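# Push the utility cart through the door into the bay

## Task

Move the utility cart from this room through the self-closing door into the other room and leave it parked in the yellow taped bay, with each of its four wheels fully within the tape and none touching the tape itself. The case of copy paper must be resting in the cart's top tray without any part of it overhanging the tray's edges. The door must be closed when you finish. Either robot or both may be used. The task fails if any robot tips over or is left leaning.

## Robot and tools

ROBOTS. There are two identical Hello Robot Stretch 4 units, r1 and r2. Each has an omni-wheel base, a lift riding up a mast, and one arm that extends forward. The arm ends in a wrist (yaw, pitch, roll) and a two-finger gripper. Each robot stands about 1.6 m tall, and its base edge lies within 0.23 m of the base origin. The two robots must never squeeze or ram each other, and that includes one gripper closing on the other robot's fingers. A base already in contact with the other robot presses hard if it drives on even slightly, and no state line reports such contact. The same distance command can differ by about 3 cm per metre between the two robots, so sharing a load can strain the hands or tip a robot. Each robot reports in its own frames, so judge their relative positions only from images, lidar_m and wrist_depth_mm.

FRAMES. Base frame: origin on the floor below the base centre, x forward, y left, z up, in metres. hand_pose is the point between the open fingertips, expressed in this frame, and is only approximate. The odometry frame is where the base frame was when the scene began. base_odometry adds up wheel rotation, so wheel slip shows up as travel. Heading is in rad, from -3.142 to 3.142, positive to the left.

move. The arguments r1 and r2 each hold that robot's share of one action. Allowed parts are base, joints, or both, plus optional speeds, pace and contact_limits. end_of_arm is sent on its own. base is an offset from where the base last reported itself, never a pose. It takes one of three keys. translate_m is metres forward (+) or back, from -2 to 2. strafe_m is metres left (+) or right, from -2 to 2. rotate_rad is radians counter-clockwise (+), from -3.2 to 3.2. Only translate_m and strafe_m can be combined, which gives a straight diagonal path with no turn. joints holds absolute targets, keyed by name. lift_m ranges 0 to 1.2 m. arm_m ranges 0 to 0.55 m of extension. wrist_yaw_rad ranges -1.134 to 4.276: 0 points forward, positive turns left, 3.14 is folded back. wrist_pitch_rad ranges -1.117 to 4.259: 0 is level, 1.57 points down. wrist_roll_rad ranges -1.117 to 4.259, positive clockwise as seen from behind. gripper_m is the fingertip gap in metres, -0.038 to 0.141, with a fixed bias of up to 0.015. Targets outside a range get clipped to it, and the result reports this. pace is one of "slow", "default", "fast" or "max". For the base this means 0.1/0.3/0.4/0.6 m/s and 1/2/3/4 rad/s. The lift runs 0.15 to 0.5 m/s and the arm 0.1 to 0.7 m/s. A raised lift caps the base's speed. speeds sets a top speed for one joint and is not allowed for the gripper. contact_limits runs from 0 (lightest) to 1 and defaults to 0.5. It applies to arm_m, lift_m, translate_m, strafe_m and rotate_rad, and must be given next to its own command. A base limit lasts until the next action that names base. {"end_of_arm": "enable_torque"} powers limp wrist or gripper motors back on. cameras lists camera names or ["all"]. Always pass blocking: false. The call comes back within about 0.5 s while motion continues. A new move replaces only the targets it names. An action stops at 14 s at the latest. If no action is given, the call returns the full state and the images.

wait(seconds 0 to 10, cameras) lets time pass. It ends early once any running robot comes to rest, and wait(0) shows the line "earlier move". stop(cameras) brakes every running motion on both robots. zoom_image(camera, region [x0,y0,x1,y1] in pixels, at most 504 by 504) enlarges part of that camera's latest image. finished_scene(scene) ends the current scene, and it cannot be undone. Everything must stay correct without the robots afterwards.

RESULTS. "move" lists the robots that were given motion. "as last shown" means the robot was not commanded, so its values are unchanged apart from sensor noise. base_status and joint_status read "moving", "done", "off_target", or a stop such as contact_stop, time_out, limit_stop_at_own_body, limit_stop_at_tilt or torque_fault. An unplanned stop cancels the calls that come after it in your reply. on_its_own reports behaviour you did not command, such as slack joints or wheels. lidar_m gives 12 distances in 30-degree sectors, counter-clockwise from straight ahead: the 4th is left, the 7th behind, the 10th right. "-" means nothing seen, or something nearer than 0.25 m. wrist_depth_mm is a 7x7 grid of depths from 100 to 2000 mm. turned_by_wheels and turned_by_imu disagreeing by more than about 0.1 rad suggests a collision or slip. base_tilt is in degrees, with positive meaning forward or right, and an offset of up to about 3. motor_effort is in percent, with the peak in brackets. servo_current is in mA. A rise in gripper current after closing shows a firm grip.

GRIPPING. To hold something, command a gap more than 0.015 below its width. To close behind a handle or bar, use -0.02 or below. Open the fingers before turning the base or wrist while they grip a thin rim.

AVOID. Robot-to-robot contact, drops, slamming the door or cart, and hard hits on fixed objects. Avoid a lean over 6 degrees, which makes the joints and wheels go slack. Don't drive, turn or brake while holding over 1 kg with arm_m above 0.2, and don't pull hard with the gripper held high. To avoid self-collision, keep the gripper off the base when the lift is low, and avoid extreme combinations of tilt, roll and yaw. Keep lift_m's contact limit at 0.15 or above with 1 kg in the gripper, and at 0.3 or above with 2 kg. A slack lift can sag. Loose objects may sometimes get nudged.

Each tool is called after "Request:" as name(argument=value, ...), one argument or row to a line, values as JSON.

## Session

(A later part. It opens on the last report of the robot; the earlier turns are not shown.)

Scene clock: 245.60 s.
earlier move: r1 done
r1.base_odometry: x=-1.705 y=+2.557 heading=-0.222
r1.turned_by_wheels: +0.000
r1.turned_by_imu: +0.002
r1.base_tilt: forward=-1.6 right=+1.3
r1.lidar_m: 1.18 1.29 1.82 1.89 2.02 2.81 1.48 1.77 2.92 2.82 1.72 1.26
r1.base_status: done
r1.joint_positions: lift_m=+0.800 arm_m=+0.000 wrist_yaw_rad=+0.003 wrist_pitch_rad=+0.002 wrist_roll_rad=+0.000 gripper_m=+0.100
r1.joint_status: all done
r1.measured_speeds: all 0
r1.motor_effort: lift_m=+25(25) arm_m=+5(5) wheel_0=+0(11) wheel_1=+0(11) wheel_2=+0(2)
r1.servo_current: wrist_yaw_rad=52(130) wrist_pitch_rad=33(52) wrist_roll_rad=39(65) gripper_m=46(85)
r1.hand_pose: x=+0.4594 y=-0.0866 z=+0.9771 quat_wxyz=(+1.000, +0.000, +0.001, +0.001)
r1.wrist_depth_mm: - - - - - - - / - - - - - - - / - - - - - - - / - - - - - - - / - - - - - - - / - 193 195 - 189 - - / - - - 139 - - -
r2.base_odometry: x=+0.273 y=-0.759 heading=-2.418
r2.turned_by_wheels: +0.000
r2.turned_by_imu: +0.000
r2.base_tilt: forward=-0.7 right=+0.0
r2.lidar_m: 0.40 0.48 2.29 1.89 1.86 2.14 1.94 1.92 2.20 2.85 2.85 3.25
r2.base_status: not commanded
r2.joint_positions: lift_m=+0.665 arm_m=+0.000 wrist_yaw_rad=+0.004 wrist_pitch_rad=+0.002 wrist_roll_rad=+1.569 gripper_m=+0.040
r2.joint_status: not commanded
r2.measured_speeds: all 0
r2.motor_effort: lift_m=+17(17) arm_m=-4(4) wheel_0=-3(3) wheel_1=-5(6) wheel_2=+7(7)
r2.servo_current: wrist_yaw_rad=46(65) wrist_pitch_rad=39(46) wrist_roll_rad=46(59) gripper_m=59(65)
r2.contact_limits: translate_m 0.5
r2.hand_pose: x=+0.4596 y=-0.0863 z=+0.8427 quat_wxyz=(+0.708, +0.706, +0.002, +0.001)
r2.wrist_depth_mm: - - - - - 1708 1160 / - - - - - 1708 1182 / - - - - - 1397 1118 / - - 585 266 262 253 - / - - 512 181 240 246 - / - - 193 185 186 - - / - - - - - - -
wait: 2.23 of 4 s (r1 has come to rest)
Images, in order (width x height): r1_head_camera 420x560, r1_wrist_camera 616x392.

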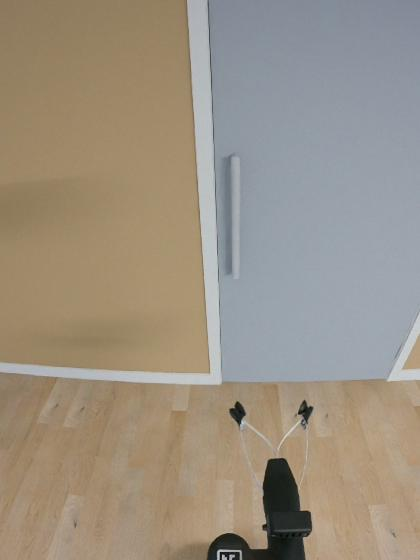

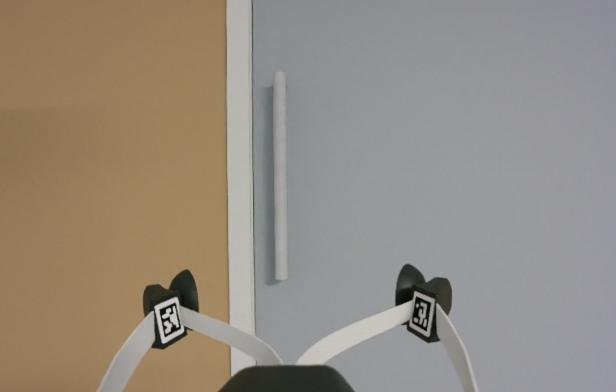

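Request:
move(
  blocking=false,
  r1={"base":{"translate_m":0.52,"strafe_m":0.035}},
)

Request:
wait(
  seconds=5,
  cameras=["r1_head_camera","r1_wrist_camera"],
)

Scene clock: 251.07 s.
move: r1 moving
r1.base_odometry: x=-1.674 y=+2.552 heading=-0.221
r1.turned_by_wheels: +0.000
r1.turned_by_imu: +0.000
r1.base_tilt: forward=-1.6 right=+1.3
r1.lidar_m: 1.12 1.25 1.74 1.87 2.00 2.81 1.51 1.82 2.94 2.80 1.65 1.24
r1.base_status: translate_m moving; strafe_m moving
r1.joint_positions: lift_m=+0.800 arm_m=+0.000 wrist_yaw_rad=+0.003 wrist_pitch_rad=+0.002 wrist_roll_rad=+0.000 gripper_m=+0.100
r1.joint_status: not commanded
r1.measured_speeds: translate_m=+0.121 strafe_m=+0.008 rotate_rad=+0.005 lift_m=+0.000 arm_m=+0.000 wrist_yaw_rad=+0.000 wrist_pitch_rad=+0.000 wrist_roll_rad=+0.000
r1.motor_effort: lift_m=+25(25) arm_m=+5(5) wheel_0=+5(8) wheel_1=+5(7) wheel_2=-7(9)
r1.servo_current: wrist_yaw_rad=39(65) wrist_pitch_rad=39(46) wrist_roll_rad=59(59) gripper_m=39(46)
r1.hand_pose: x=+0.4594 y=-0.0866 z=+0.9771 quat_wxyz=(+1.000, +0.000, +0.001, +0.001)
r1.wrist_depth_mm: - - - - - - - / - - - - - - - / - - - - - - - / - - - - - - - / - - - - - - - / - 193 193 - 189 - - / - - - 139 - - -
r2: as last shown
r2.contact_limits: translate_m 0.5
pictures: none

Scene clock: 253.80 s.
earlier move: r1 done
r1.base_odometry: x=-1.190 y=+2.477 heading=-0.222
r1.turned_by_wheels: +0.000
r1.turned_by_imu: +0.000
r1.base_tilt: forward=-1.6 right=+1.3
r1.lidar_m: 0.64 0.75 1.05 1.84 1.93 2.71 2.00 3.97 2.98 2.59 0.99 0.73
r1.base_status: done
r1.joint_positions: lift_m=+0.800 arm_m=+0.000 wrist_yaw_rad=+0.003 wrist_pitch_rad=+0.002 wrist_roll_rad=+0.000 gripper_m=+0.100
r1.joint_status: not commanded
r1.measured_speeds: all 0
r1.motor_effort: lift_m=+25(25) arm_m=+5(5) wheel_0=+1(8) wheel_1=+1(9) wheel_2=+0(11)
r1.servo_current: wrist_yaw_rad=72(72) wrist_pitch_rad=46(52) wrist_roll_rad=39(59) gripper_m=39(46)
r1.hand_pose: x=+0.4594 y=-0.0867 z=+0.9771 quat_wxyz=(+1.000, +0.000, +0.001, +0.001)
r1.wrist_depth_mm: - - 504 492 492 484 484 / - - 496 492 492 496 488 / - - 500 500 496 488 484 / - - 500 496 492 488 484 / - - 500 492 496 492 488 / - 193 211 500 198 496 492 / - - - 145 500 492 492
r2.base_odometry: x=+0.273 y=-0.759 heading=-2.418
r2.turned_by_wheels: +0.000
r2.turned_by_imu: +0.000
r2.base_tilt: forward=-0.6 right=+0.1
r2.lidar_m: 0.45 0.50 2.28 1.88 1.87 2.17 1.90 1.91 2.19 2.86 2.86 3.19
r2.base_status: not commanded
r2.joint_positions: lift_m=+0.665 arm_m=+0.000 wrist_yaw_rad=+0.004 wrist_pitch_rad=+0.002 wrist_roll_rad=+1.569 gripper_m=+0.040
r2.joint_status: not commanded
r2.measured_speeds: all 0
r2.motor_effort: lift_m=+17(17) arm_m=-4(4) wheel_0=-3(3) wheel_1=-5(6) wheel_2=+7(7)
r2.servo_current: wrist_yaw_rad=52(59) wrist_pitch_rad=39(46) wrist_roll_rad=52(59) gripper_m=59(65)
r2.contact_limits: translate_m 0.5
r2.hand_pose: x=+0.4596 y=-0.0863 z=+0.8427 quat_wxyz=(+0.708, +0.706, +0.002, +0.001)
r2.wrist_depth_mm: - - - - - 1708 1182 / - - - - - 1708 1182 / - - - - - 1397 1138 / - - 591 266 263 253 - / - - 512 181 241 246 - / - - 193 185 186 - - / - - - - - - -
wait: 2.73 of 5 s (r1 has come to rest)
Images, in order (width x height): r1_head_camera 420x560, r1_wrist_camera 616x392.

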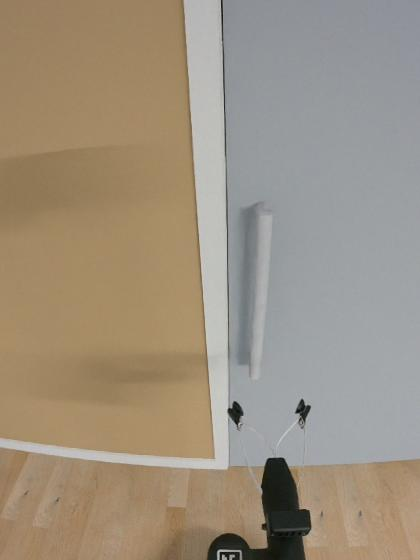

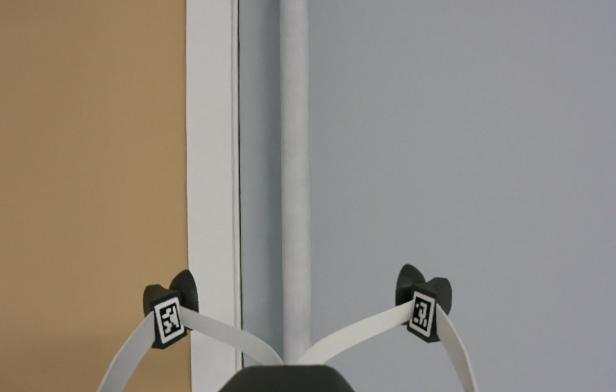

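Request:
move(
  blocking=false,
  r1={"base":{"translate_m":0.23},"contact_limits":{"translate_m":0.1},"pace":"slow"},
)

Request:
wait(
  seconds=4,
  cameras=["r1_wrist_camera"],
)

Request:
move(
  blocking=false,
  r1={"joints":{"gripper_m":-0.025}},
)

Request:
wait(
  seconds=2,
  cameras=["r1_wrist_camera","r1_head_camera"],
)

Scene clock: 261.53 s.
move: r1 moving
r1.base_odometry: x=-1.178 y=+2.474 heading=-0.221
r1.turned_by_wheels: +0.000
r1.turned_by_imu: +0.000
r1.base_tilt: forward=-1.6 right=+1.3
r1.lidar_m: 0.63 0.75 1.06 1.86 1.97 2.75 1.97 3.97 2.97 2.53 0.98 0.75
r1.base_status: translate_m moving
r1.joint_positions: lift_m=+0.800 arm_m=+0.000 wrist_yaw_rad=+0.003 wrist_pitch_rad=+0.002 wrist_roll_rad=+0.000 gripper_m=+0.100
r1.joint_status: not commanded
r1.measured_speeds: translate_m=+0.048 strafe_m=+0.000 rotate_rad=+0.000 lift_m=+0.000 arm_m=+0.000 wrist_yaw_rad=+0.000 wrist_pitch_rad=+0.000 wrist_roll_rad=+0.000
r1.motor_effort: lift_m=+25(25) arm_m=+5(5) wheel_0=+4(6) wheel_1=+7(7) wheel_2=-6(6)
r1.servo_current: wrist_yaw_rad=46(59) wrist_pitch_rad=46(46) wrist_roll_rad=46(65) gripper_m=39(46)
r1.contact_limits: translate_m 0.1
r1.hand_pose: x=+0.4594 y=-0.0867 z=+0.9771 quat_wxyz=(+1.000, +0.000, +0.001, +0.001)
r1.wrist_depth_mm: - - 480 480 480 484 477 / - - 488 480 480 477 477 / - - 488 488 488 480 477 / - - 488 488 484 484 477 / - - 492 488 480 484 480 / - 191 213 488 198 484 480 / - - - 145 488 488 484
r2: as last shown
r2.contact_limits: translate_m 0.5
pictures: none

Scene clock: 264.60 s.
earlier move: r1 done
r1.base_odometry: x=-0.965 y=+2.426 heading=-0.221
r1.turned_by_wheels: +0.000
r1.turned_by_imu: +0.000
r1.base_tilt: forward=-1.6 right=+1.2
r1.lidar_m: 0.40 0.51 0.74 1.85 1.96 2.74 2.20 4.01 2.97 1.76 0.70 0.51
r1.base_status: done
r1.joint_positions: lift_m=+0.800 arm_m=+0.000 wrist_yaw_rad=+0.003 wrist_pitch_rad=+0.002 wrist_roll_rad=+0.000 gripper_m=+0.100
r1.joint_status: not commanded
r1.measured_speeds: all 0
r1.motor_effort: lift_m=+25(25) arm_m=+5(5) wheel_0=+4(7) wheel_1=+2(7) wheel_2=-1(7)
r1.servo_current: wrist_yaw_rad=59(78) wrist_pitch_rad=46(52) wrist_roll_rad=46(65) gripper_m=46(52)
r1.contact_limits: translate_m 0.1
r1.hand_pose: x=+0.4594 y=-0.0867 z=+0.9771 quat_wxyz=(+1.000, +0.000, +0.001, +0.001)
r1.wrist_depth_mm: 273 - 270 195 268 264 265 / 273 - 271 195 268 266 265 / 274 - 271 195 268 267 264 / 273 - 273 195 270 267 266 / 276 - 272 191 268 268 267 / 276 192 214 191 198 267 267 / 277 - 274 144 271 268 268
r2.base_odometry: x=+0.273 y=-0.759 heading=-2.418
r2.turned_by_wheels: +0.000
r2.turned_by_imu: +0.000
r2.base_tilt: forward=-0.7 right=+0.1
r2.lidar_m: 0.42 0.49 2.28 1.88 1.87 2.19 1.92 1.93 2.19 2.86 2.86 3.22
r2.base_status: not commanded
r2.joint_positions: lift_m=+0.665 arm_m=+0.000 wrist_yaw_rad=+0.004 wrist_pitch_rad=+0.002 wrist_roll_rad=+1.569 gripper_m=+0.040
r2.joint_status: not commanded
r2.measured_speeds: all 0
r2.motor_effort: lift_m=+17(17) arm_m=-3(4) wheel_0=-2(3) wheel_1=-5(6) wheel_2=+6(7)
r2.servo_current: wrist_yaw_rad=59(59) wrist_pitch_rad=39(46) wrist_roll_rad=52(65) gripper_m=59(65)
r2.contact_limits: translate_m 0.5
r2.hand_pose: x=+0.4596 y=-0.0863 z=+0.8427 quat_wxyz=(+0.708, +0.706, +0.002, +0.001)
r2.wrist_depth_mm: - - - - - 1661 1160 / - - - - - 1708 1182 / - - - - - 1397 1118 / - - 591 266 262 252 - / - - 512 181 241 246 - / - - 193 185 186 - - / - - - - - - -
wait: 3.07 of 4 s (r1 has come to rest)
Images, in order (width x height): r1_wrist_camera 616x392.

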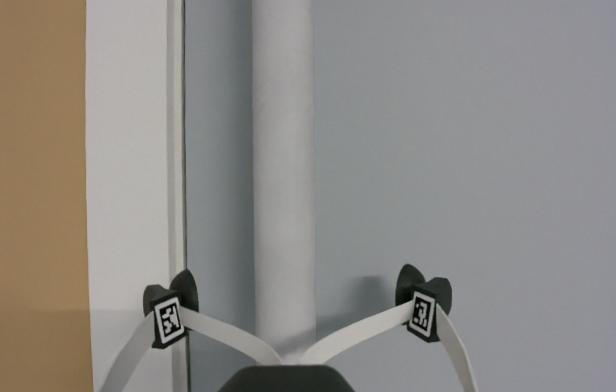

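Scene clock: 265.10 s.
move: r1 moving
r1.base_odometry: x=-0.965 y=+2.426 heading=-0.221
r1.turned_by_wheels: +0.000
r1.turned_by_imu: +0.000
r1.base_tilt: forward=-1.6 right=+1.3
r1.lidar_m: 0.41 0.51 0.72 1.85 1.95 2.74 2.21 3.98 2.98 1.77 0.68 0.50
r1.base_status: not commanded
r1.joint_positions: lift_m=+0.800 arm_m=+0.000 wrist_yaw_rad=+0.003 wrist_pitch_rad=+0.002 wrist_roll_rad=+0.000 gripper_m=+0.084
r1.joint_status: gripper_m moving
r1.measured_speeds: all 0
r1.motor_effort: lift_m=+25(25) arm_m=+5(5) wheel_0=+4(5) wheel_1=+2(2) wheel_2=-1(1)
r1.servo_current: wrist_yaw_rad=52(65) wrist_pitch_rad=52(52) wrist_roll_rad=39(78) gripper_m=85(85)
r1.contact_limits: translate_m 0.1
r1.hand_pose: x=+0.4594 y=-0.0867 z=+0.9771 quat_wxyz=(+1.000, +0.000, +0.001, +0.001)
r1.wrist_depth_mm: 272 - 270 194 266 266 263 / 272 - 271 195 267 266 265 / 273 - 272 195 268 266 264 / 273 - 271 195 270 267 266 / 277 - 273 190 270 270 267 / 276 - 211 191 199 268 268 / 277 141 274 144 272 270 268
r2: as last shown
r2.contact_limits: translate_m 0.5
pictures: none

Scene clock: 266.57 s.
earlier move: r1 done
r1.base_odometry: x=-0.965 y=+2.426 heading=-0.221
r1.turned_by_wheels: +0.000
r1.turned_by_imu: +0.000
r1.base_tilt: forward=-1.6 right=+1.3
r1.lidar_m: 0.40 0.49 0.72 1.84 1.93 2.74 2.24 3.99 2.97 1.77 0.69 0.51
r1.base_status: not commanded
r1.joint_positions: lift_m=+0.800 arm_m=+0.000 wrist_yaw_rad=+0.003 wrist_pitch_rad=+0.002 wrist_roll_rad=+0.000 gripper_m=-0.023
r1.joint_status: all done
r1.measured_speeds: all 0
r1.motor_effort: lift_m=+25(25) arm_m=-4(5) wheel_0=+3(5) wheel_1=+1(2) wheel_2=+4(4)
r1.servo_current: wrist_yaw_rad=52(78) wrist_pitch_rad=46(52) wrist_roll_rad=59(78) gripper_m=91(182)
r1.contact_limits: translate_m 0.1
r1.hand_pose: x=+0.4595 y=-0.0867 z=+0.9771 quat_wxyz=(+1.000, +0.000, +0.001, +0.001)
r1.wrist_depth_mm: 273 - 268 188 263 260 258 / 273 - 268 189 265 263 258 / 273 - 270 189 264 262 259 / 277 - 271 190 264 263 259 / 277 - 272 191 266 264 262 / 277 - 187 193 183 264 260 / 278 149 272 187 266 145 263
r2.base_odometry: x=+0.273 y=-0.759 heading=-2.418
r2.turned_by_wheels: +0.000
r2.turned_by_imu: +0.000
r2.base_tilt: forward=-0.7 right=+0.1
r2.lidar_m: 0.41 0.48 2.28 1.86 1.86 2.20 1.92 1.92 2.20 2.86 2.85 3.25
r2.base_status: not commanded
r2.joint_positions: lift_m=+0.665 arm_m=+0.000 wrist_yaw_rad=+0.004 wrist_pitch_rad=+0.002 wrist_roll_rad=+1.569 gripper_m=+0.040
r2.joint_status: not commanded
r2.measured_speeds: all 0
r2.motor_effort: lift_m=+17(17) arm_m=-4(4) wheel_0=-3(3) wheel_1=-5(5) wheel_2=+7(7)
r2.servo_current: wrist_yaw_rad=39(59) wrist_pitch_rad=33(46) wrist_roll_rad=46(65) gripper_m=65(65)
r2.contact_limits: translate_m 0.5
r2.hand_pose: x=+0.4596 y=-0.0863 z=+0.8427 quat_wxyz=(+0.708, +0.706, +0.002, +0.001)
r2.wrist_depth_mm: - - - - - 1708 1182 / - - - - - 1708 1160 / - - - - - 1430 1118 / - - 591 266 262 253 - / - - 517 182 240 247 - / - - 193 185 186 - - / - - - - - - -
wait: 1.47 of 2 s (r1 has come to rest)
pictures: r1_head_camera, r1_wrist_camera
Images, in order (width x height): r1_head_camera 420x560, r1_wrist_camera 616x392.

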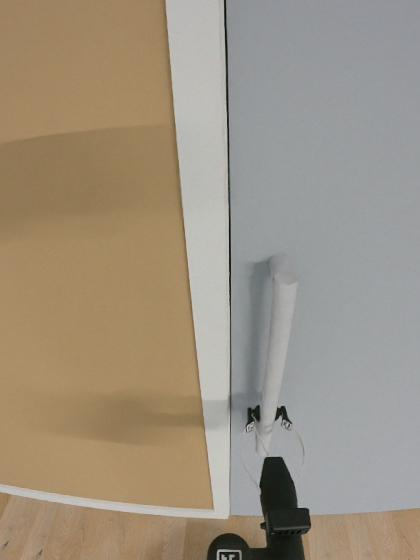

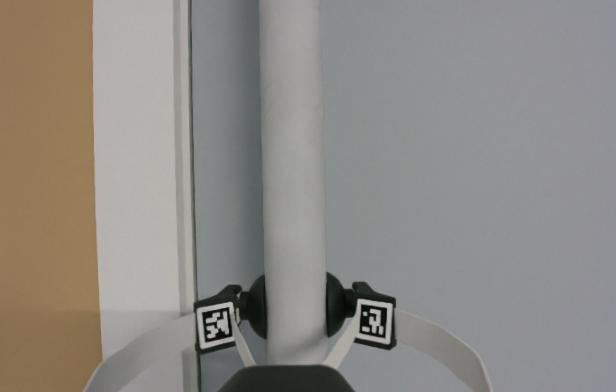

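Request:
move(
  blocking=false,
  r1={"base":{"translate_m":-0.299,"strafe_m":-0.175},"joints":{"wrist_yaw_rad":0.349},"speeds":{"wrist_yaw_rad":0.1},"pace":"slow","contact_limits":{"translate_m":0.6,"strafe_m":0.6}},
)

Request:
wait(
  seconds=6,
  cameras=["r1_wrist_camera","r1_head_camera"],
)

Request:
move(
  blocking=false,
  r1={"base":{"translate_m":-0.22,"strafe_m":-0.267},"joints":{"wrist_yaw_rad":0.698},"speeds":{"wrist_yaw_rad":0.1},"pace":"slow","contact_limits":{"translate_m":0.6,"strafe_m":0.6}},
)

Request:
wait(
  seconds=6,
  cameras=["r1_wrist_camera","r1_head_left_camera"],
)

r1: "contact_limits": translate_m and strafe_m are given together and make one move, which takes one limit: state it under one of them only
Scene clock: 287.00 s.
r1.base_odometry: x=-0.965 y=+2.426 heading=-0.221
r1.turned_by_wheels: +0.000
r1.turned_by_imu: +0.000
r1.base_tilt: forward=-1.5 right=+1.3
r1.lidar_m: 0.41 0.49 0.73 1.83 1.94 2.74 2.23 3.97 2.97 1.79 0.67 0.50
r1.base_status: not commanded
r1.joint_positions: lift_m=+0.800 arm_m=+0.000 wrist_yaw_rad=+0.003 wrist_pitch_rad=+0.002 wrist_roll_rad=+0.000 gripper_m=-0.023
r1.joint_status: all done
r1.measured_speeds: all 0
r1.motor_effort: lift_m=+25(25) arm_m=-4(5) wheel_0=+3(5) wheel_1=+1(2) wheel_2=+4(4)
r1.servo_current: wrist_yaw_rad=59(78) wrist_pitch_rad=39(52) wrist_roll_rad=46(78) gripper_m=104(182)
r1.contact_limits: translate_m 0.1
r1.hand_pose: x=+0.4595 y=-0.0867 z=+0.9771 quat_wxyz=(+1.000, +0.000, +0.001, +0.001)
r1.wrist_depth_mm: 272 - 268 188 263 260 259 / 274 - 268 189 263 260 260 / 274 - 271 189 265 260 259 / 274 - 270 191 265 263 260 / 276 - 271 191 266 263 262 / 277 - 187 192 182 264 260 / 278 149 272 187 266 145 262
r2.base_odometry: x=+0.273 y=-0.759 heading=-2.418
r2.turned_by_wheels: +0.000
r2.turned_by_imu: +0.000
r2.base_tilt: forward=-0.7 right=+0.1
r2.lidar_m: 0.44 0.48 2.27 1.88 1.88 2.17 1.92 1.92 2.18 2.86 2.85 3.21
r2.base_status: not commanded
r2.joint_positions: lift_m=+0.665 arm_m=+0.000 wrist_yaw_rad=+0.004 wrist_pitch_rad=+0.002 wrist_roll_rad=+1.569 gripper_m=+0.040
r2.joint_status: not commanded
r2.measured_speeds: all 0
r2.motor_effort: lift_m=+17(17) arm_m=-4(4) wheel_0=-3(3) wheel_1=-5(5) wheel_2=+7(7)
r2.servo_current: wrist_yaw_rad=52(59) wrist_pitch_rad=46(46) wrist_roll_rad=39(65) gripper_m=65(65)
r2.contact_limits: translate_m 0.5
r2.hand_pose: x=+0.4596 y=-0.0863 z=+0.8427 quat_wxyz=(+0.708, +0.706, +0.002, +0.001)
r2.wrist_depth_mm: - - - - - 1708 1182 / - - - - - 1756 1182 / - - - - - 1397 1118 / - - 585 265 262 252 - / - - 512 181 241 246 - / - - 192 185 186 - - / - - - - - - -
pictures: none

not run: a call was refused earlier in this reply.

not run: a call was refused earlier in this reply.

not run: a call was refused earlier in this reply.

Request:
move(
  blocking=false,
  r1={"base":{"translate_m":-0.299,"strafe_m":-0.175},"joints":{"wrist_yaw_rad":0.349},"speeds":{"wrist_yaw_rad":0.1},"pace":"slow","contact_limits":{"translate_m":0.6}},
)

Request:
wait(
  seconds=6,
  cameras=["r1_wrist_camera"],
)

Request:
move(
  blocking=false,
  r1={"base":{"translate_m":-0.22,"strafe_m":-0.267},"joints":{"wrist_yaw_rad":0.698},"speeds":{"wrist_yaw_rad":0.1},"pace":"slow","contact_limits":{"translate_m":0.6}},
)

Request:
wait(
  seconds=6,
  cameras=["r1_wrist_camera","r1_head_left_camera"],
)

Scene clock: 293.37 s.
move: r1 moving
r1.base_odometry: x=-0.979 y=+2.422 heading=-0.221
r1.turned_by_wheels: +0.000
r1.turned_by_imu: +0.000
r1.base_tilt: forward=-1.6 right=+1.3
r1.lidar_m: 0.42 0.53 0.75 1.85 1.96 2.75 2.18 3.98 2.96 1.81 0.70 0.51
r1.base_status: translate_m moving; strafe_m moving
r1.joint_positions: lift_m=+0.800 arm_m=+0.000 wrist_yaw_rad=+0.042 wrist_pitch_rad=+0.002 wrist_roll_rad=+0.000 gripper_m=-0.023
r1.joint_status: wrist_yaw_rad moving
r1.measured_speeds: translate_m=-0.048 strafe_m=-0.028 rotate_rad=+0.001 lift_m=+0.000 arm_m=+0.000 wrist_yaw_rad=+0.095 wrist_pitch_rad=+0.000 wrist_roll_rad=+0.000
r1.motor_effort: lift_m=+25(25) arm_m=-4(4) wheel_0=+1(4) wheel_1=-6(9) wheel_2=+10(13)
r1.servo_current: wrist_yaw_rad=59(65) wrist_pitch_rad=46(52) wrist_roll_rad=46(52) gripper_m=104(104)
r1.contact_limits: translate_m 0.6
r1.hand_pose: x=+0.4627 y=-0.0752 z=+0.9771 quat_wxyz=(+1.000, +0.000, +0.001, +0.021)
r1.wrist_depth_mm: 286 - 277 198 268 265 260 / 289 285 277 199 270 266 262 / 289 285 279 200 270 266 262 / 289 286 282 199 271 267 264 / 291 286 281 198 272 267 265 / 291 289 186 198 181 268 265 / 291 153 281 196 271 266 264
r2.base_odometry: x=+0.273 y=-0.759 heading=-2.418
r2.turned_by_wheels: +0.000
r2.turned_by_imu: +0.000
r2.base_tilt: forward=-0.6 right=+0.0
r2.lidar_m: 0.43 0.48 2.26 1.85 1.86 2.16 1.92 1.93 2.18 2.85 2.85 3.24
r2.base_status: not commanded
r2.joint_positions: lift_m=+0.665 arm_m=+0.000 wrist_yaw_rad=+0.004 wrist_pitch_rad=+0.002 wrist_roll_rad=+1.569 gripper_m=+0.040
r2.joint_status: not commanded
r2.measured_speeds: all 0
r2.motor_effort: lift_m=+17(17) arm_m=-3(4) wheel_0=-3(3) wheel_1=-5(5) wheel_2=+7(7)
r2.servo_current: wrist_yaw_rad=52(59) wrist_pitch_rad=33(46) wrist_roll_rad=46(52) gripper_m=59(59)
r2.contact_limits: translate_m 0.5
r2.hand_pose: x=+0.4596 y=-0.0863 z=+0.8427 quat_wxyz=(+0.708, +0.706, +0.002, +0.001)
r2.wrist_depth_mm: - - - - - 1661 1205 / - - - - - 1661 1160 / - - - - - 1366 1138 / - - 591 266 262 252 - / - - 517 181 241 247 - / - - 193 185 186 - - / - - - - - - -
pictures: none

Scene clock: 297.47 s.
earlier move: r1 done
r1.base_odometry: x=-1.295 y=+2.321 heading=-0.221
r1.turned_by_wheels: +0.000
r1.turned_by_imu: -0.002
r1.base_tilt: forward=-1.6 right=+1.3
r1.lidar_m: 0.70 0.81 1.16 2.04 2.16 2.99 1.92 3.74 2.79 2.69 1.10 0.81
r1.base_status: done
r1.joint_positions: lift_m=+0.800 arm_m=+0.000 wrist_yaw_rad=+0.346 wrist_pitch_rad=+0.002 wrist_roll_rad=+0.000 gripper_m=-0.024
r1.joint_status: all done
r1.measured_speeds: all 0
r1.motor_effort: lift_m=+24(25) arm_m=+4(4) wheel_0=+4(7) wheel_1=-3(9) wheel_2=+2(13)
r1.servo_current: wrist_yaw_rad=59(98) wrist_pitch_rad=33(52) wrist_roll_rad=52(65) gripper_m=59(104)
r1.contact_limits: translate_m 0.6
r1.hand_pose: x=+0.4718 y=+0.0156 z=+0.9771 quat_wxyz=(+0.985, +0.000, +0.001, +0.172)
r1.wrist_depth_mm: - - - 539 521 488 459 / - - - 544 521 488 455 / - - - 549 525 488 459 / - - - 554 530 492 462 / - - - 554 525 488 462 / - - 180 198 512 488 466 / - - 158 179 163 484 466
r2.base_odometry: x=+0.273 y=-0.759 heading=-2.418
r2.turned_by_wheels: +0.000
r2.turned_by_imu: +0.001
r2.base_tilt: forward=-0.7 right=+0.1
r2.lidar_m: 0.43 0.48 2.29 1.88 1.86 2.19 1.93 1.91 2.17 2.85 2.85 3.23
r2.base_status: not commanded
r2.joint_positions: lift_m=+0.665 arm_m=+0.000 wrist_yaw_rad=+0.004 wrist_pitch_rad=+0.002 wrist_roll_rad=+1.569 gripper_m=+0.040
r2.joint_status: not commanded
r2.measured_speeds: all 0
r2.motor_effort: lift_m=+17(17) arm_m=-4(4) wheel_0=-3(3) wheel_1=-5(6) wheel_2=+7(7)
r2.servo_current: wrist_yaw_rad=46(65) wrist_pitch_rad=46(46) wrist_roll_rad=39(59) gripper_m=59(65)
r2.contact_limits: translate_m 0.5
r2.hand_pose: x=+0.4596 y=-0.0863 z=+0.8427 quat_wxyz=(+0.708, +0.706, +0.002, +0.001)
r2.wrist_depth_mm: - - - - - 1708 1182 / - - - - - 1708 1160 / - - - - - 1397 1118 / - - 597 267 262 253 - / - - 512 181 239 245 - / - - 193 185 186 - - / - - - - - - -
wait: 4.10 of 6 s (r1 has come to rest)
Images, in order (width x height): r1_wrist_camera 616x392.

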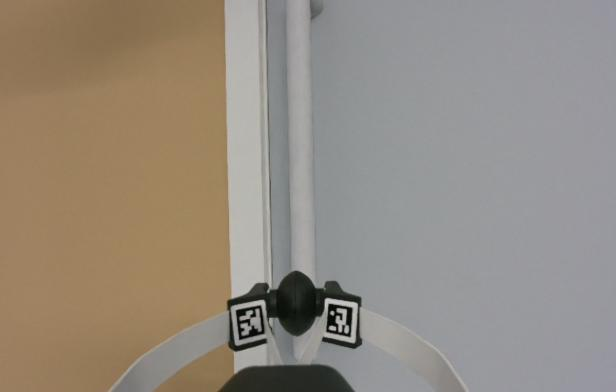

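Scene clock: 297.97 s.
move: r1 moving
r1.base_odometry: x=-1.305 y=+2.313 heading=-0.220
r1.turned_by_wheels: +0.000
r1.turned_by_imu: +0.000
r1.base_tilt: forward=-1.6 right=+1.3
r1.lidar_m: 0.71 0.81 1.16 2.04 2.15 3.01 1.94 3.72 2.74 2.67 1.11 0.81
r1.base_status: translate_m moving; strafe_m moving
r1.joint_positions: lift_m=+0.800 arm_m=+0.000 wrist_yaw_rad=+0.390 wrist_pitch_rad=+0.002 wrist_roll_rad=+0.000 gripper_m=-0.024
r1.joint_status: wrist_yaw_rad moving
r1.measured_speeds: translate_m=-0.032 strafe_m=-0.038 rotate_rad=-0.002 lift_m=+0.000 arm_m=+0.000 wrist_yaw_rad=+0.100 wrist_pitch_rad=+0.000 wrist_roll_rad=+0.000
r1.motor_effort: lift_m=+25(25) arm_m=+4(4) wheel_0=+4(7) wheel_1=-6(7) wheel_2=+5(6)
r1.servo_current: wrist_yaw_rad=59(65) wrist_pitch_rad=46(52) wrist_roll_rad=46(65) gripper_m=59(59)
r1.contact_limits: translate_m 0.6
r1.hand_pose: x=+0.4708 y=+0.0287 z=+0.9771 quat_wxyz=(+0.981, +0.000, +0.001, +0.194)
r1.wrist_depth_mm: - - - 492 535 484 455 / - - - 554 530 488 459 / - - - 559 535 488 462 / - - - 564 530 488 462 / - - - 496 535 492 459 / - - 181 198 517 496 462 / - - 158 167 163 484 462
r2: as last shown
r2.turned_by_imu: +0.000
r2.contact_limits: translate_m 0.5
pictures: none

Scene clock: 302.20 s.
earlier move: r1 done
r1.base_odometry: x=-1.568 y=+2.109 heading=-0.221
r1.turned_by_wheels: +0.000
r1.turned_by_imu: -0.002
r1.base_tilt: forward=-1.6 right=+1.2
r1.lidar_m: 0.97 1.00 1.46 2.31 2.39 2.26 1.71 3.39 2.49 2.42 1.36 1.02
r1.base_status: done
r1.joint_positions: lift_m=+0.800 arm_m=+0.000 wrist_yaw_rad=+0.695 wrist_pitch_rad=+0.002 wrist_roll_rad=+0.000 gripper_m=-0.024
r1.joint_status: all done
r1.measured_speeds: all 0
r1.motor_effort: lift_m=+25(25) arm_m=+4(4) wheel_0=+2(7) wheel_1=-3(8) wheel_2=+1(6)
r1.servo_current: wrist_yaw_rad=39(78) wrist_pitch_rad=46(52) wrist_roll_rad=39(65) gripper_m=59(65)
r1.contact_limits: translate_m 0.6
r1.hand_pose: x=+0.4483 y=+0.1176 z=+0.9771 quat_wxyz=(+0.940, +0.000, +0.001, +0.341)
r1.wrist_depth_mm: - - - - - - - / - - - - - - - / - - - - - - - / - - - - - - - / - - - - - - - / - - 180 198 177 - - / - - 158 - 146 - -
r2.base_odometry: x=+0.273 y=-0.759 heading=-2.418
r2.turned_by_wheels: +0.000
r2.turned_by_imu: +0.001
r2.base_tilt: forward=-0.7 right=+0.1
r2.lidar_m: 0.42 0.48 2.29 1.87 1.87 2.16 1.90 1.90 2.17 2.86 2.84 3.21
r2.base_status: not commanded
r2.joint_positions: lift_m=+0.665 arm_m=+0.000 wrist_yaw_rad=+0.004 wrist_pitch_rad=+0.002 wrist_roll_rad=+1.569 gripper_m=+0.040
r2.joint_status: not commanded
r2.measured_speeds: all 0
r2.motor_effort: lift_m=+17(17) arm_m=-3(4) wheel_0=-3(3) wheel_1=-5(6) wheel_2=+7(7)
r2.servo_current: wrist_yaw_rad=59(65) wrist_pitch_rad=39(46) wrist_roll_rad=39(65) gripper_m=59(65)
r2.contact_limits: translate_m 0.5
r2.hand_pose: x=+0.4596 y=-0.0863 z=+0.8427 quat_wxyz=(+0.708, +0.706, +0.002, +0.001)
r2.wrist_depth_mm: - - - - - 1661 1160 / - - - - - 1708 1205 / - - - - - 1464 1118 / - - 597 267 263 253 - / - - 517 181 240 246 - / - - 193 185 186 - - / - - - - - - -
wait: 4.23 of 6 s (r1 has come to rest)
pictures: r1_head_left_camera, r1_wrist_camera
Images, in order (width x height): r1_head_left_camera 420x672, r1_wrist_camera 616x392.

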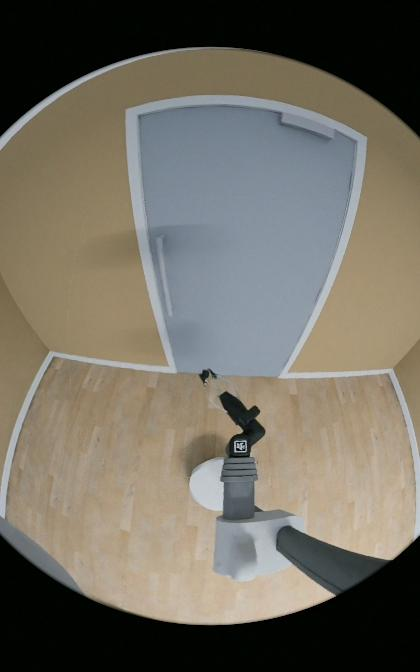

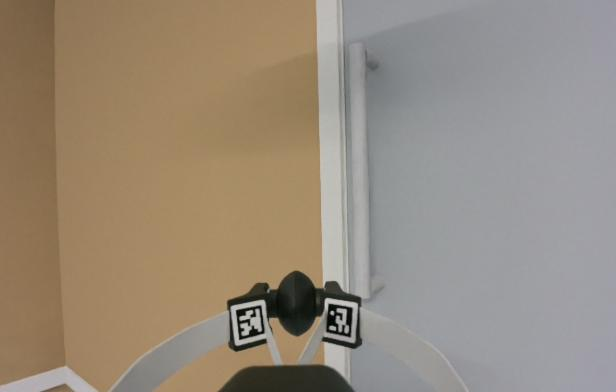

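Request:
move(
  blocking=false,
  r1={"base":{"translate_m":0.24,"strafe_m":0.445},"joints":{"wrist_yaw_rad":0,"gripper_m":0.09}},
)

Request:
wait(
  seconds=5,
  cameras=["r1_wrist_camera"],
)

Scene clock: 312.80 s.
move: r1 moving
r1.base_odometry: x=-1.548 y=+2.132 heading=-0.221
r1.turned_by_wheels: +0.000
r1.turned_by_imu: +0.000
r1.base_tilt: forward=-1.6 right=+1.3
r1.lidar_m: 0.95 0.94 1.45 2.28 2.40 3.36 1.72 3.40 2.53 2.45 1.36 1.01
r1.base_status: translate_m moving; strafe_m moving
r1.joint_positions: lift_m=+0.800 arm_m=+0.000 wrist_yaw_rad=+0.132 wrist_pitch_rad=+0.002 wrist_roll_rad=+0.000 gripper_m=+0.001
r1.joint_status: wrist_yaw_rad moving; gripper_m moving
r1.measured_speeds: translate_m=+0.058 strafe_m=+0.107 rotate_rad=-0.003 lift_m=+0.000 arm_m=+0.000 wrist_yaw_rad=-1.430 wrist_pitch_rad=+0.000 wrist_roll_rad=+0.000
r1.motor_effort: lift_m=+24(25) arm_m=+4(4) wheel_0=-8(8) wheel_1=+8(9) wheel_2=-6(6)
r1.servo_current: wrist_yaw_rad=85(130) wrist_pitch_rad=46(46) wrist_roll_rad=46(52) gripper_m=72(78)
r1.hand_pose: x=+0.4682 y=-0.0487 z=+0.9771 quat_wxyz=(+0.998, +0.000, +0.001, +0.066)
r1.wrist_depth_mm: - - - - - - - / - - - - - - - / - - - - - - - / - - - - - - - / - - - - - - - / - - 185 202 173 - - / - 131 164 131 135 - -
r2: as last shown
r2.turned_by_imu: +0.000
r2.contact_limits: translate_m 0.5
pictures: none

Scene clock: 315.47 s.
earlier move: r1 done
r1.base_odometry: x=-1.237 y=+2.490 heading=-0.221
r1.turned_by_wheels: +0.000
r1.turned_by_imu: +0.003
r1.base_tilt: forward=-1.6 right=+1.3
r1.lidar_m: 0.67 0.80 1.14 1.86 1.94 2.74 1.96 3.99 2.99 2.75 1.07 0.78
r1.base_status: done
r1.joint_positions: lift_m=+0.800 arm_m=+0.000 wrist_yaw_rad=+0.003 wrist_pitch_rad=+0.002 wrist_roll_rad=+0.000 gripper_m=+0.090
r1.joint_status: all done
r1.measured_speeds: all 0
r1.motor_effort: lift_m=+24(25) arm_m=+4(4) wheel_0=-2(9) wheel_1=+2(11) wheel_2=+0(6)
r1.servo_current: wrist_yaw_rad=46(130) wrist_pitch_rad=39(46) wrist_roll_rad=39(72) gripper_m=39(98)
r1.hand_pose: x=+0.4595 y=-0.0866 z=+0.9771 quat_wxyz=(+1.000, +0.000, +0.001, +0.001)
r1.wrist_depth_mm: - - - 535 539 530 525 / - - - 539 539 535 530 / - - - 544 539 530 535 / - - - 544 539 539 530 / - - - 549 539 539 530 / - - 199 549 196 535 535 / - 140 - 144 539 544 530
r2.base_odometry: x=+0.273 y=-0.759 heading=-2.418
r2.turned_by_wheels: +0.000
r2.turned_by_imu: +0.000
r2.base_tilt: forward=-0.7 right=+0.1
r2.lidar_m: 0.43 0.48 2.30 1.86 1.87 2.19 1.91 1.92 2.20 2.87 2.84 3.24
r2.base_status: not commanded
r2.joint_positions: lift_m=+0.665 arm_m=+0.000 wrist_yaw_rad=+0.004 wrist_pitch_rad=+0.002 wrist_roll_rad=+1.569 gripper_m=+0.040
r2.joint_status: not commanded
r2.measured_speeds: all 0
r2.motor_effort: lift_m=+17(17) arm_m=-4(4) wheel_0=-3(3) wheel_1=-5(6) wheel_2=+7(7)
r2.servo_current: wrist_yaw_rad=52(65) wrist_pitch_rad=46(52) wrist_roll_rad=52(59) gripper_m=59(65)
r2.contact_limits: translate_m 0.5
r2.hand_pose: x=+0.4596 y=-0.0863 z=+0.8427 quat_wxyz=(+0.708, +0.706, +0.002, +0.001)
r2.wrist_depth_mm: - - - - - 1708 1160 / - - - - - 1661 1160 / - - - - - 1397 1138 / - - 585 265 262 253 - / - - 508 181 240 247 - / - - 193 185 186 - - / - - - - - - -
wait: 2.67 of 5 s (r1 has come to rest)
Images, in order (width x height): r1_wrist_camera 616x392.

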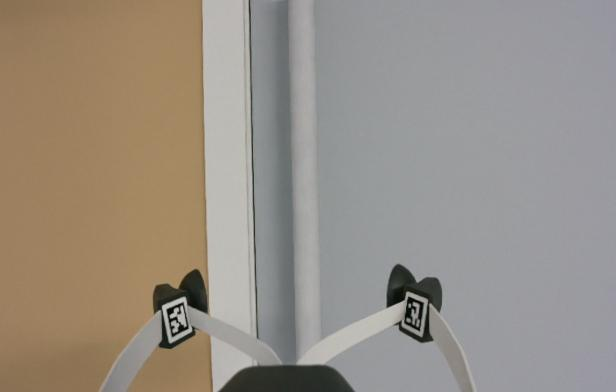

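Request:
move(
  blocking=false,
  r1={"base":{"translate_m":0.318,"strafe_m":-0.008},"contact_limits":{"translate_m":0.15},"pace":"slow"},
)

Request:
wait(
  seconds=5,
)

Request:
move(
  blocking=false,
  r1={"joints":{"gripper_m":-0.03}},
)

Request:
wait(
  seconds=2,
  cameras=["r1_wrist_camera"],
)

Scene clock: 321.97 s.
move: r1 moving
r1.base_odometry: x=-1.225 y=+2.487 heading=-0.220
r1.turned_by_wheels: +0.000
r1.turned_by_imu: +0.000
r1.base_tilt: forward=-1.6 right=+1.3
r1.lidar_m: 0.68 0.77 1.11 1.86 1.96 2.74 1.96 3.99 2.98 2.70 1.06 0.78
r1.base_status: translate_m moving; strafe_m moving
r1.joint_positions: lift_m=+0.800 arm_m=+0.000 wrist_yaw_rad=+0.003 wrist_pitch_rad=+0.002 wrist_roll_rad=+0.000 gripper_m=+0.090
r1.joint_status: not commanded
r1.measured_speeds: translate_m=+0.049 strafe_m=-0.001 rotate_rad=+0.002 lift_m=+0.000 arm_m=+0.000 wrist_yaw_rad=+0.000 wrist_pitch_rad=+0.000 wrist_roll_rad=+0.000
r1.motor_effort: lift_m=+24(24) arm_m=+4(4) wheel_0=+3(6) wheel_1=+5(6) wheel_2=-6(7)
r1.servo_current: wrist_yaw_rad=59(59) wrist_pitch_rad=46(46) wrist_roll_rad=52(72) gripper_m=39(46)
r1.contact_limits: translate_m 0.15
r1.hand_pose: x=+0.4595 y=-0.0866 z=+0.9771 quat_wxyz=(+1.000, +0.000, +0.001, +0.001)
r1.wrist_depth_mm: - - - 525 525 521 517 / - - - 525 525 521 521 / - - - 530 530 517 517 / - - - 535 530 521 517 / - - - 535 530 521 521 / - - 200 535 196 530 525 / - 140 - 144 535 525 521
r2: as last shown
r2.contact_limits: translate_m 0.5
pictures: none

Scene clock: 325.93 s.
earlier move: r1 done
r1.base_odometry: x=-0.929 y=+2.413 heading=-0.221
r1.turned_by_wheels: +0.000
r1.turned_by_imu: +0.004
r1.base_tilt: forward=-1.7 right=+1.3
r1.lidar_m: 0.36 0.46 0.67 1.85 1.96 2.74 2.24 3.97 2.98 1.60 0.61 0.45
r1.base_status: done
r1.joint_positions: lift_m=+0.800 arm_m=+0.000 wrist_yaw_rad=-0.003 wrist_pitch_rad=+0.002 wrist_roll_rad=+0.000 gripper_m=+0.090
r1.joint_status: not commanded
r1.measured_speeds: all 0
r1.motor_effort: lift_m=+24(25) arm_m=+6(6) wheel_0=+8(10) wheel_1=+5(7) wheel_2=-14(14)
r1.servo_current: wrist_yaw_rad=39(78) wrist_pitch_rad=46(52) wrist_roll_rad=52(72) gripper_m=46(52)
r1.contact_limits: translate_m 0.15
r1.hand_pose: x=+0.4588 y=-0.0882 z=+0.9771 quat_wxyz=(+1.000, +0.000, +0.001, -0.001)
r1.wrist_depth_mm: - 235 158 236 236 236 236 / - 235 160 236 236 237 237 / - 236 236 236 237 236 239 / - 236 162 237 238 238 238 / - 238 163 237 238 239 239 / 236 191 182 239 191 239 240 / - 190 238 151 240 240 240
r2.base_odometry: x=+0.273 y=-0.759 heading=-2.418
r2.turned_by_wheels: +0.000
r2.turned_by_imu: +0.001
r2.base_tilt: forward=-0.7 right=+0.0
r2.lidar_m: 0.44 0.47 2.28 1.88 1.88 2.17 1.91 1.91 2.16 2.85 2.83 3.25
r2.base_status: not commanded
r2.joint_positions: lift_m=+0.665 arm_m=+0.000 wrist_yaw_rad=+0.004 wrist_pitch_rad=+0.002 wrist_roll_rad=+1.569 gripper_m=+0.040
r2.joint_status: not commanded
r2.measured_speeds: all 0
r2.motor_effort: lift_m=+17(17) arm_m=-4(4) wheel_0=-3(3) wheel_1=-5(6) wheel_2=+7(7)
r2.servo_current: wrist_yaw_rad=39(72) wrist_pitch_rad=33(46) wrist_roll_rad=59(65) gripper_m=59(65)
r2.contact_limits: translate_m 0.5
r2.hand_pose: x=+0.4596 y=-0.0863 z=+0.8427 quat_wxyz=(+0.708, +0.706, +0.002, +0.001)
r2.wrist_depth_mm: - - - - - 1708 1138 / - - - - - 1708 1205 / - - - - - 1397 1138 / - - 591 267 263 251 - / - - 512 181 240 247 - / - - 194 185 186 - - / - - - - - - -
wait: 3.97 of 5 s (r1 has come to rest)
pictures: none

Scene clock: 326.43 s.
move: r1 moving
r1.base_odometry: x=-0.929 y=+2.413 heading=-0.221
r1.turned_by_wheels: +0.000
r1.turned_by_imu: +0.000
r1.base_tilt: forward=-1.6 right=+1.3
r1.lidar_m: 0.37 0.46 0.69 1.83 1.96 2.76 2.27 3.96 2.94 1.60 0.63 0.45
r1.base_status: not commanded
r1.joint_positions: lift_m=+0.800 arm_m=+0.000 wrist_yaw_rad=-0.003 wrist_pitch_rad=+0.002 wrist_roll_rad=+0.000 gripper_m=+0.073
r1.joint_status: gripper_m moving
r1.measured_speeds: all 0
r1.motor_effort: lift_m=+24(24) arm_m=+6(6) wheel_0=+8(9) wheel_1=+5(6) wheel_2=-14(14)
r1.servo_current: wrist_yaw_rad=52(59) wrist_pitch_rad=39(52) wrist_roll_rad=59(65) gripper_m=124(124)
r1.contact_limits: translate_m 0.15
r1.hand_pose: x=+0.4588 y=-0.0882 z=+0.9771 quat_wxyz=(+1.000, +0.000, +0.001, -0.001)
r1.wrist_depth_mm: - 235 235 235 235 235 235 / - 236 163 236 236 236 236 / - 235 164 236 236 236 237 / - 236 236 237 237 237 237 / 236 237 236 237 237 237 238 / 236 189 181 237 195 238 240 / - 187 238 144 239 238 238
r2: as last shown
r2.turned_by_imu: +0.000
r2.contact_limits: translate_m 0.5
pictures: none

Scene clock: 327.83 s.
earlier move: r1 done
r1.base_odometry: x=-0.928 y=+2.413 heading=-0.220
r1.turned_by_wheels: +0.001
r1.turned_by_imu: +0.002
r1.base_tilt: forward=-1.6 right=+1.3
r1.lidar_m: 0.37 0.46 0.65 1.84 1.95 2.78 2.26 3.94 2.97 1.58 0.62 0.44
r1.base_status: not commanded
r1.joint_positions: lift_m=+0.800 arm_m=+0.000 wrist_yaw_rad=+0.000 wrist_pitch_rad=+0.002 wrist_roll_rad=+0.000 gripper_m=-0.029
r1.joint_status: all done
r1.measured_speeds: all 0
r1.motor_effort: lift_m=+24(24) arm_m=-4(6) wheel_0=+5(9) wheel_1=+1(6) wheel_2=+1(14)
r1.servo_current: wrist_yaw_rad=46(72) wrist_pitch_rad=46(52) wrist_roll_rad=46(65) gripper_m=59(221)
r1.contact_limits: translate_m 0.15
r1.hand_pose: x=+0.4593 y=-0.0873 z=+0.9771 quat_wxyz=(+1.000, +0.000, +0.001, +0.000)
r1.wrist_depth_mm: 235 - 230 148 225 224 221 / 236 - 231 151 227 224 222 / 236 - 232 151 228 225 223 / 237 - 232 151 229 225 224 / 238 - 234 150 229 226 224 / 239 - 187 152 229 226 224 / 240 141 235 150 228 225 224
r2.base_odometry: x=+0.273 y=-0.759 heading=-2.418
r2.turned_by_wheels: +0.000
r2.turned_by_imu: +0.000
r2.base_tilt: forward=-0.7 right=+0.1
r2.lidar_m: 0.42 0.49 2.28 1.88 1.87 2.15 1.93 1.92 2.19 2.87 2.85 3.25
r2.base_status: not commanded
r2.joint_positions: lift_m=+0.665 arm_m=+0.000 wrist_yaw_rad=+0.004 wrist_pitch_rad=+0.002 wrist_roll_rad=+1.569 gripper_m=+0.040
r2.joint_status: not commanded
r2.measured_speeds: all 0
r2.motor_effort: lift_m=+17(17) arm_m=-3(4) wheel_0=-3(3) wheel_1=-5(6) wheel_2=+7(7)
r2.servo_current: wrist_yaw_rad=52(59) wrist_pitch_rad=39(46) wrist_roll_rad=39(59) gripper_m=59(65)
r2.contact_limits: translate_m 0.5
r2.hand_pose: x=+0.4596 y=-0.0863 z=+0.8427 quat_wxyz=(+0.708, +0.706, +0.002, +0.001)
r2.wrist_depth_mm: - - - - - 1661 1182 / - - - - - 1661 1182 / - - - - - 1397 1118 / - - 580 266 263 252 - / - - 517 181 240 246 - / - - 193 185 186 - - / - - - - - - -
wait: 1.40 of 2 s (r1 has come to rest)
Images, in order (width x height): r1_wrist_camera 616x392.

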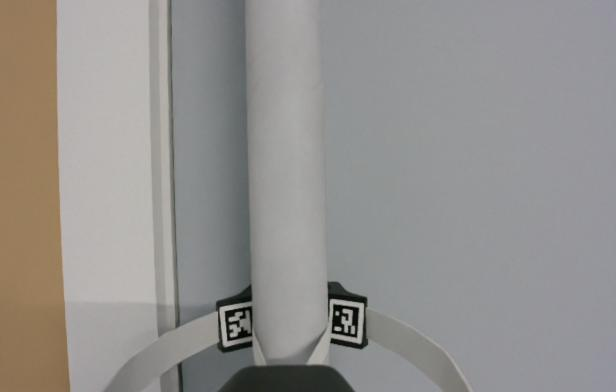

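Request:
move(
  blocking=false,
  r1={"base":{"translate_m":-0.31,"strafe_m":-0.165},"joints":{"wrist_yaw_rad":0.349},"speeds":{"wrist_yaw_rad":0.1},"pace":"slow","contact_limits":{"translate_m":0.6}},
)

Request:
wait(
  seconds=6,
  cameras=["r1_wrist_camera","r1_head_left_camera"],
)

Scene clock: 332.07 s.
move: r1 moving
r1.base_odometry: x=-0.942 y=+2.409 heading=-0.220
r1.turned_by_wheels: +0.000
r1.turned_by_imu: -0.001
r1.base_tilt: forward=-1.6 right=+1.3
r1.lidar_m: 0.39 0.48 0.70 1.86 1.95 2.78 2.26 3.93 2.94 1.67 0.64 0.46
r1.base_status: translate_m moving; strafe_m moving
r1.joint_positions: lift_m=+0.800 arm_m=+0.000 wrist_yaw_rad=+0.041 wrist_pitch_rad=+0.002 wrist_roll_rad=+0.000 gripper_m=-0.029
r1.joint_status: wrist_yaw_rad moving
r1.measured_speeds: translate_m=-0.047 strafe_m=-0.025 rotate_rad=+0.000 lift_m=+0.000 arm_m=+0.000 wrist_yaw_rad=+0.100 wrist_pitch_rad=+0.000 wrist_roll_rad=+0.000
r1.motor_effort: lift_m=+24(24) arm_m=-4(4) wheel_0=-3(5) wheel_1=-5(8) wheel_2=+6(8)
r1.servo_current: wrist_yaw_rad=85(85) wrist_pitch_rad=39(46) wrist_roll_rad=59(59) gripper_m=59(65)
r1.contact_limits: translate_m 0.6
r1.hand_pose: x=+0.4627 y=-0.0754 z=+0.9771 quat_wxyz=(+1.000, +0.000, +0.001, +0.021)
r1.wrist_depth_mm: 249 - 240 157 231 228 224 / 249 - 240 158 232 229 225 / 250 - 242 163 232 229 225 / 250 - 242 158 234 230 226 / 252 - 244 158 234 229 226 / 253 - 241 161 233 231 227 / 254 139 243 145 180 229 228
r2: as last shown
r2.contact_limits: translate_m 0.5
pictures: none

Scene clock: 336.23 s.
earlier move: r1 done
r1.base_odometry: x=-1.266 y=+2.320 heading=-0.218
r1.turned_by_wheels: +0.002
r1.turned_by_imu: -0.003
r1.base_tilt: forward=-1.5 right=+1.2
r1.lidar_m: 0.36 0.77 1.11 2.02 2.12 2.98 1.96 3.74 2.82 2.65 0.96 0.53
r1.base_status: done
r1.joint_positions: lift_m=+0.800 arm_m=+0.000 wrist_yaw_rad=+0.363 wrist_pitch_rad=+0.002 wrist_roll_rad=+0.000 gripper_m=-0.029
r1.joint_status: all done
r1.measured_speeds: all 0
r1.motor_effort: lift_m=+24(24) arm_m=-6(6) wheel_0=+10(13) wheel_1=-4(13) wheel_2=+17(20)
r1.servo_current: wrist_yaw_rad=91(98) wrist_pitch_rad=39(52) wrist_roll_rad=39(72) gripper_m=59(65)
r1.contact_limits: translate_m 0.6
r1.hand_pose: x=+0.4717 y=+0.0208 z=+0.9771 quat_wxyz=(+0.984, +0.000, +0.001, +0.181)
r1.wrist_depth_mm: - - 250 238 235 229 224 / - - 251 239 236 229 224 / - - 251 240 236 229 224 / - - 251 175 236 230 226 / - - 253 174 238 230 225 / - - 178 173 236 232 226 / - 143 253 166 150 229 228
r2.base_odometry: x=+0.273 y=-0.759 heading=-2.418
r2.turned_by_wheels: +0.000
r2.turned_by_imu: +0.001
r2.base_tilt: forward=-0.7 right=+0.1
r2.lidar_m: 0.42 0.49 2.27 1.86 1.87 2.16 1.93 1.91 2.17 2.87 2.84 3.23
r2.base_status: not commanded
r2.joint_positions: lift_m=+0.665 arm_m=+0.000 wrist_yaw_rad=+0.004 wrist_pitch_rad=+0.002 wrist_roll_rad=+1.569 gripper_m=+0.040
r2.joint_status: not commanded
r2.measured_speeds: all 0
r2.motor_effort: lift_m=+17(17) arm_m=-4(4) wheel_0=-3(3) wheel_1=-5(6) wheel_2=+7(7)
r2.servo_current: wrist_yaw_rad=46(59) wrist_pitch_rad=39(46) wrist_roll_rad=20(65) gripper_m=52(65)
r2.contact_limits: translate_m 0.5
r2.hand_pose: x=+0.4596 y=-0.0863 z=+0.8427 quat_wxyz=(+0.708, +0.706, +0.002, +0.001)
r2.wrist_depth_mm: - - - - - 1661 1160 / - - - - - 1661 1182 / - - - - - 1430 1118 / - - 585 267 263 252 - / - - 512 181 240 247 - / - - 193 185 186 - - / - - - - - - -
wait: 4.17 of 6 s (r1 has come to rest)
pictures: r1_head_left_camera, r1_wrist_camera
Images, in order (width x height): r1_head_left_camera 420x672, r1_wrist_camera 616x392.

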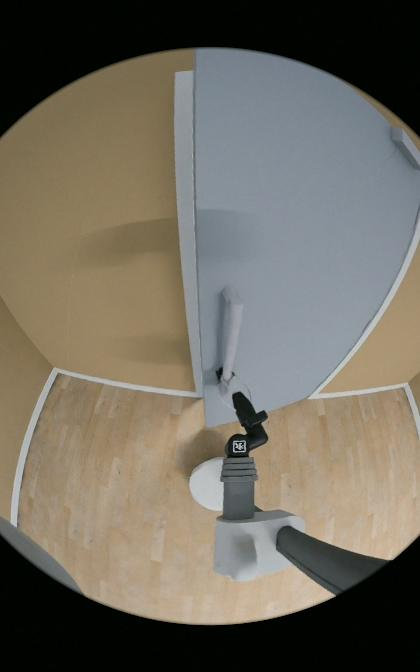

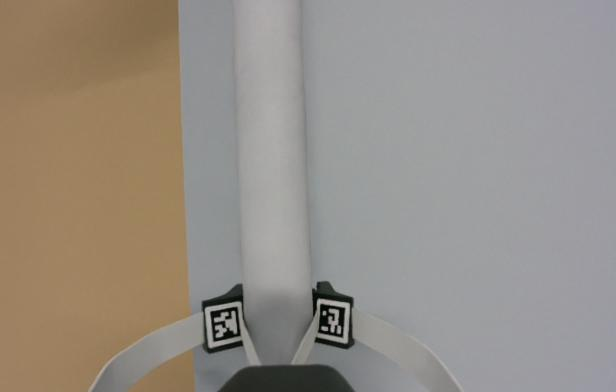

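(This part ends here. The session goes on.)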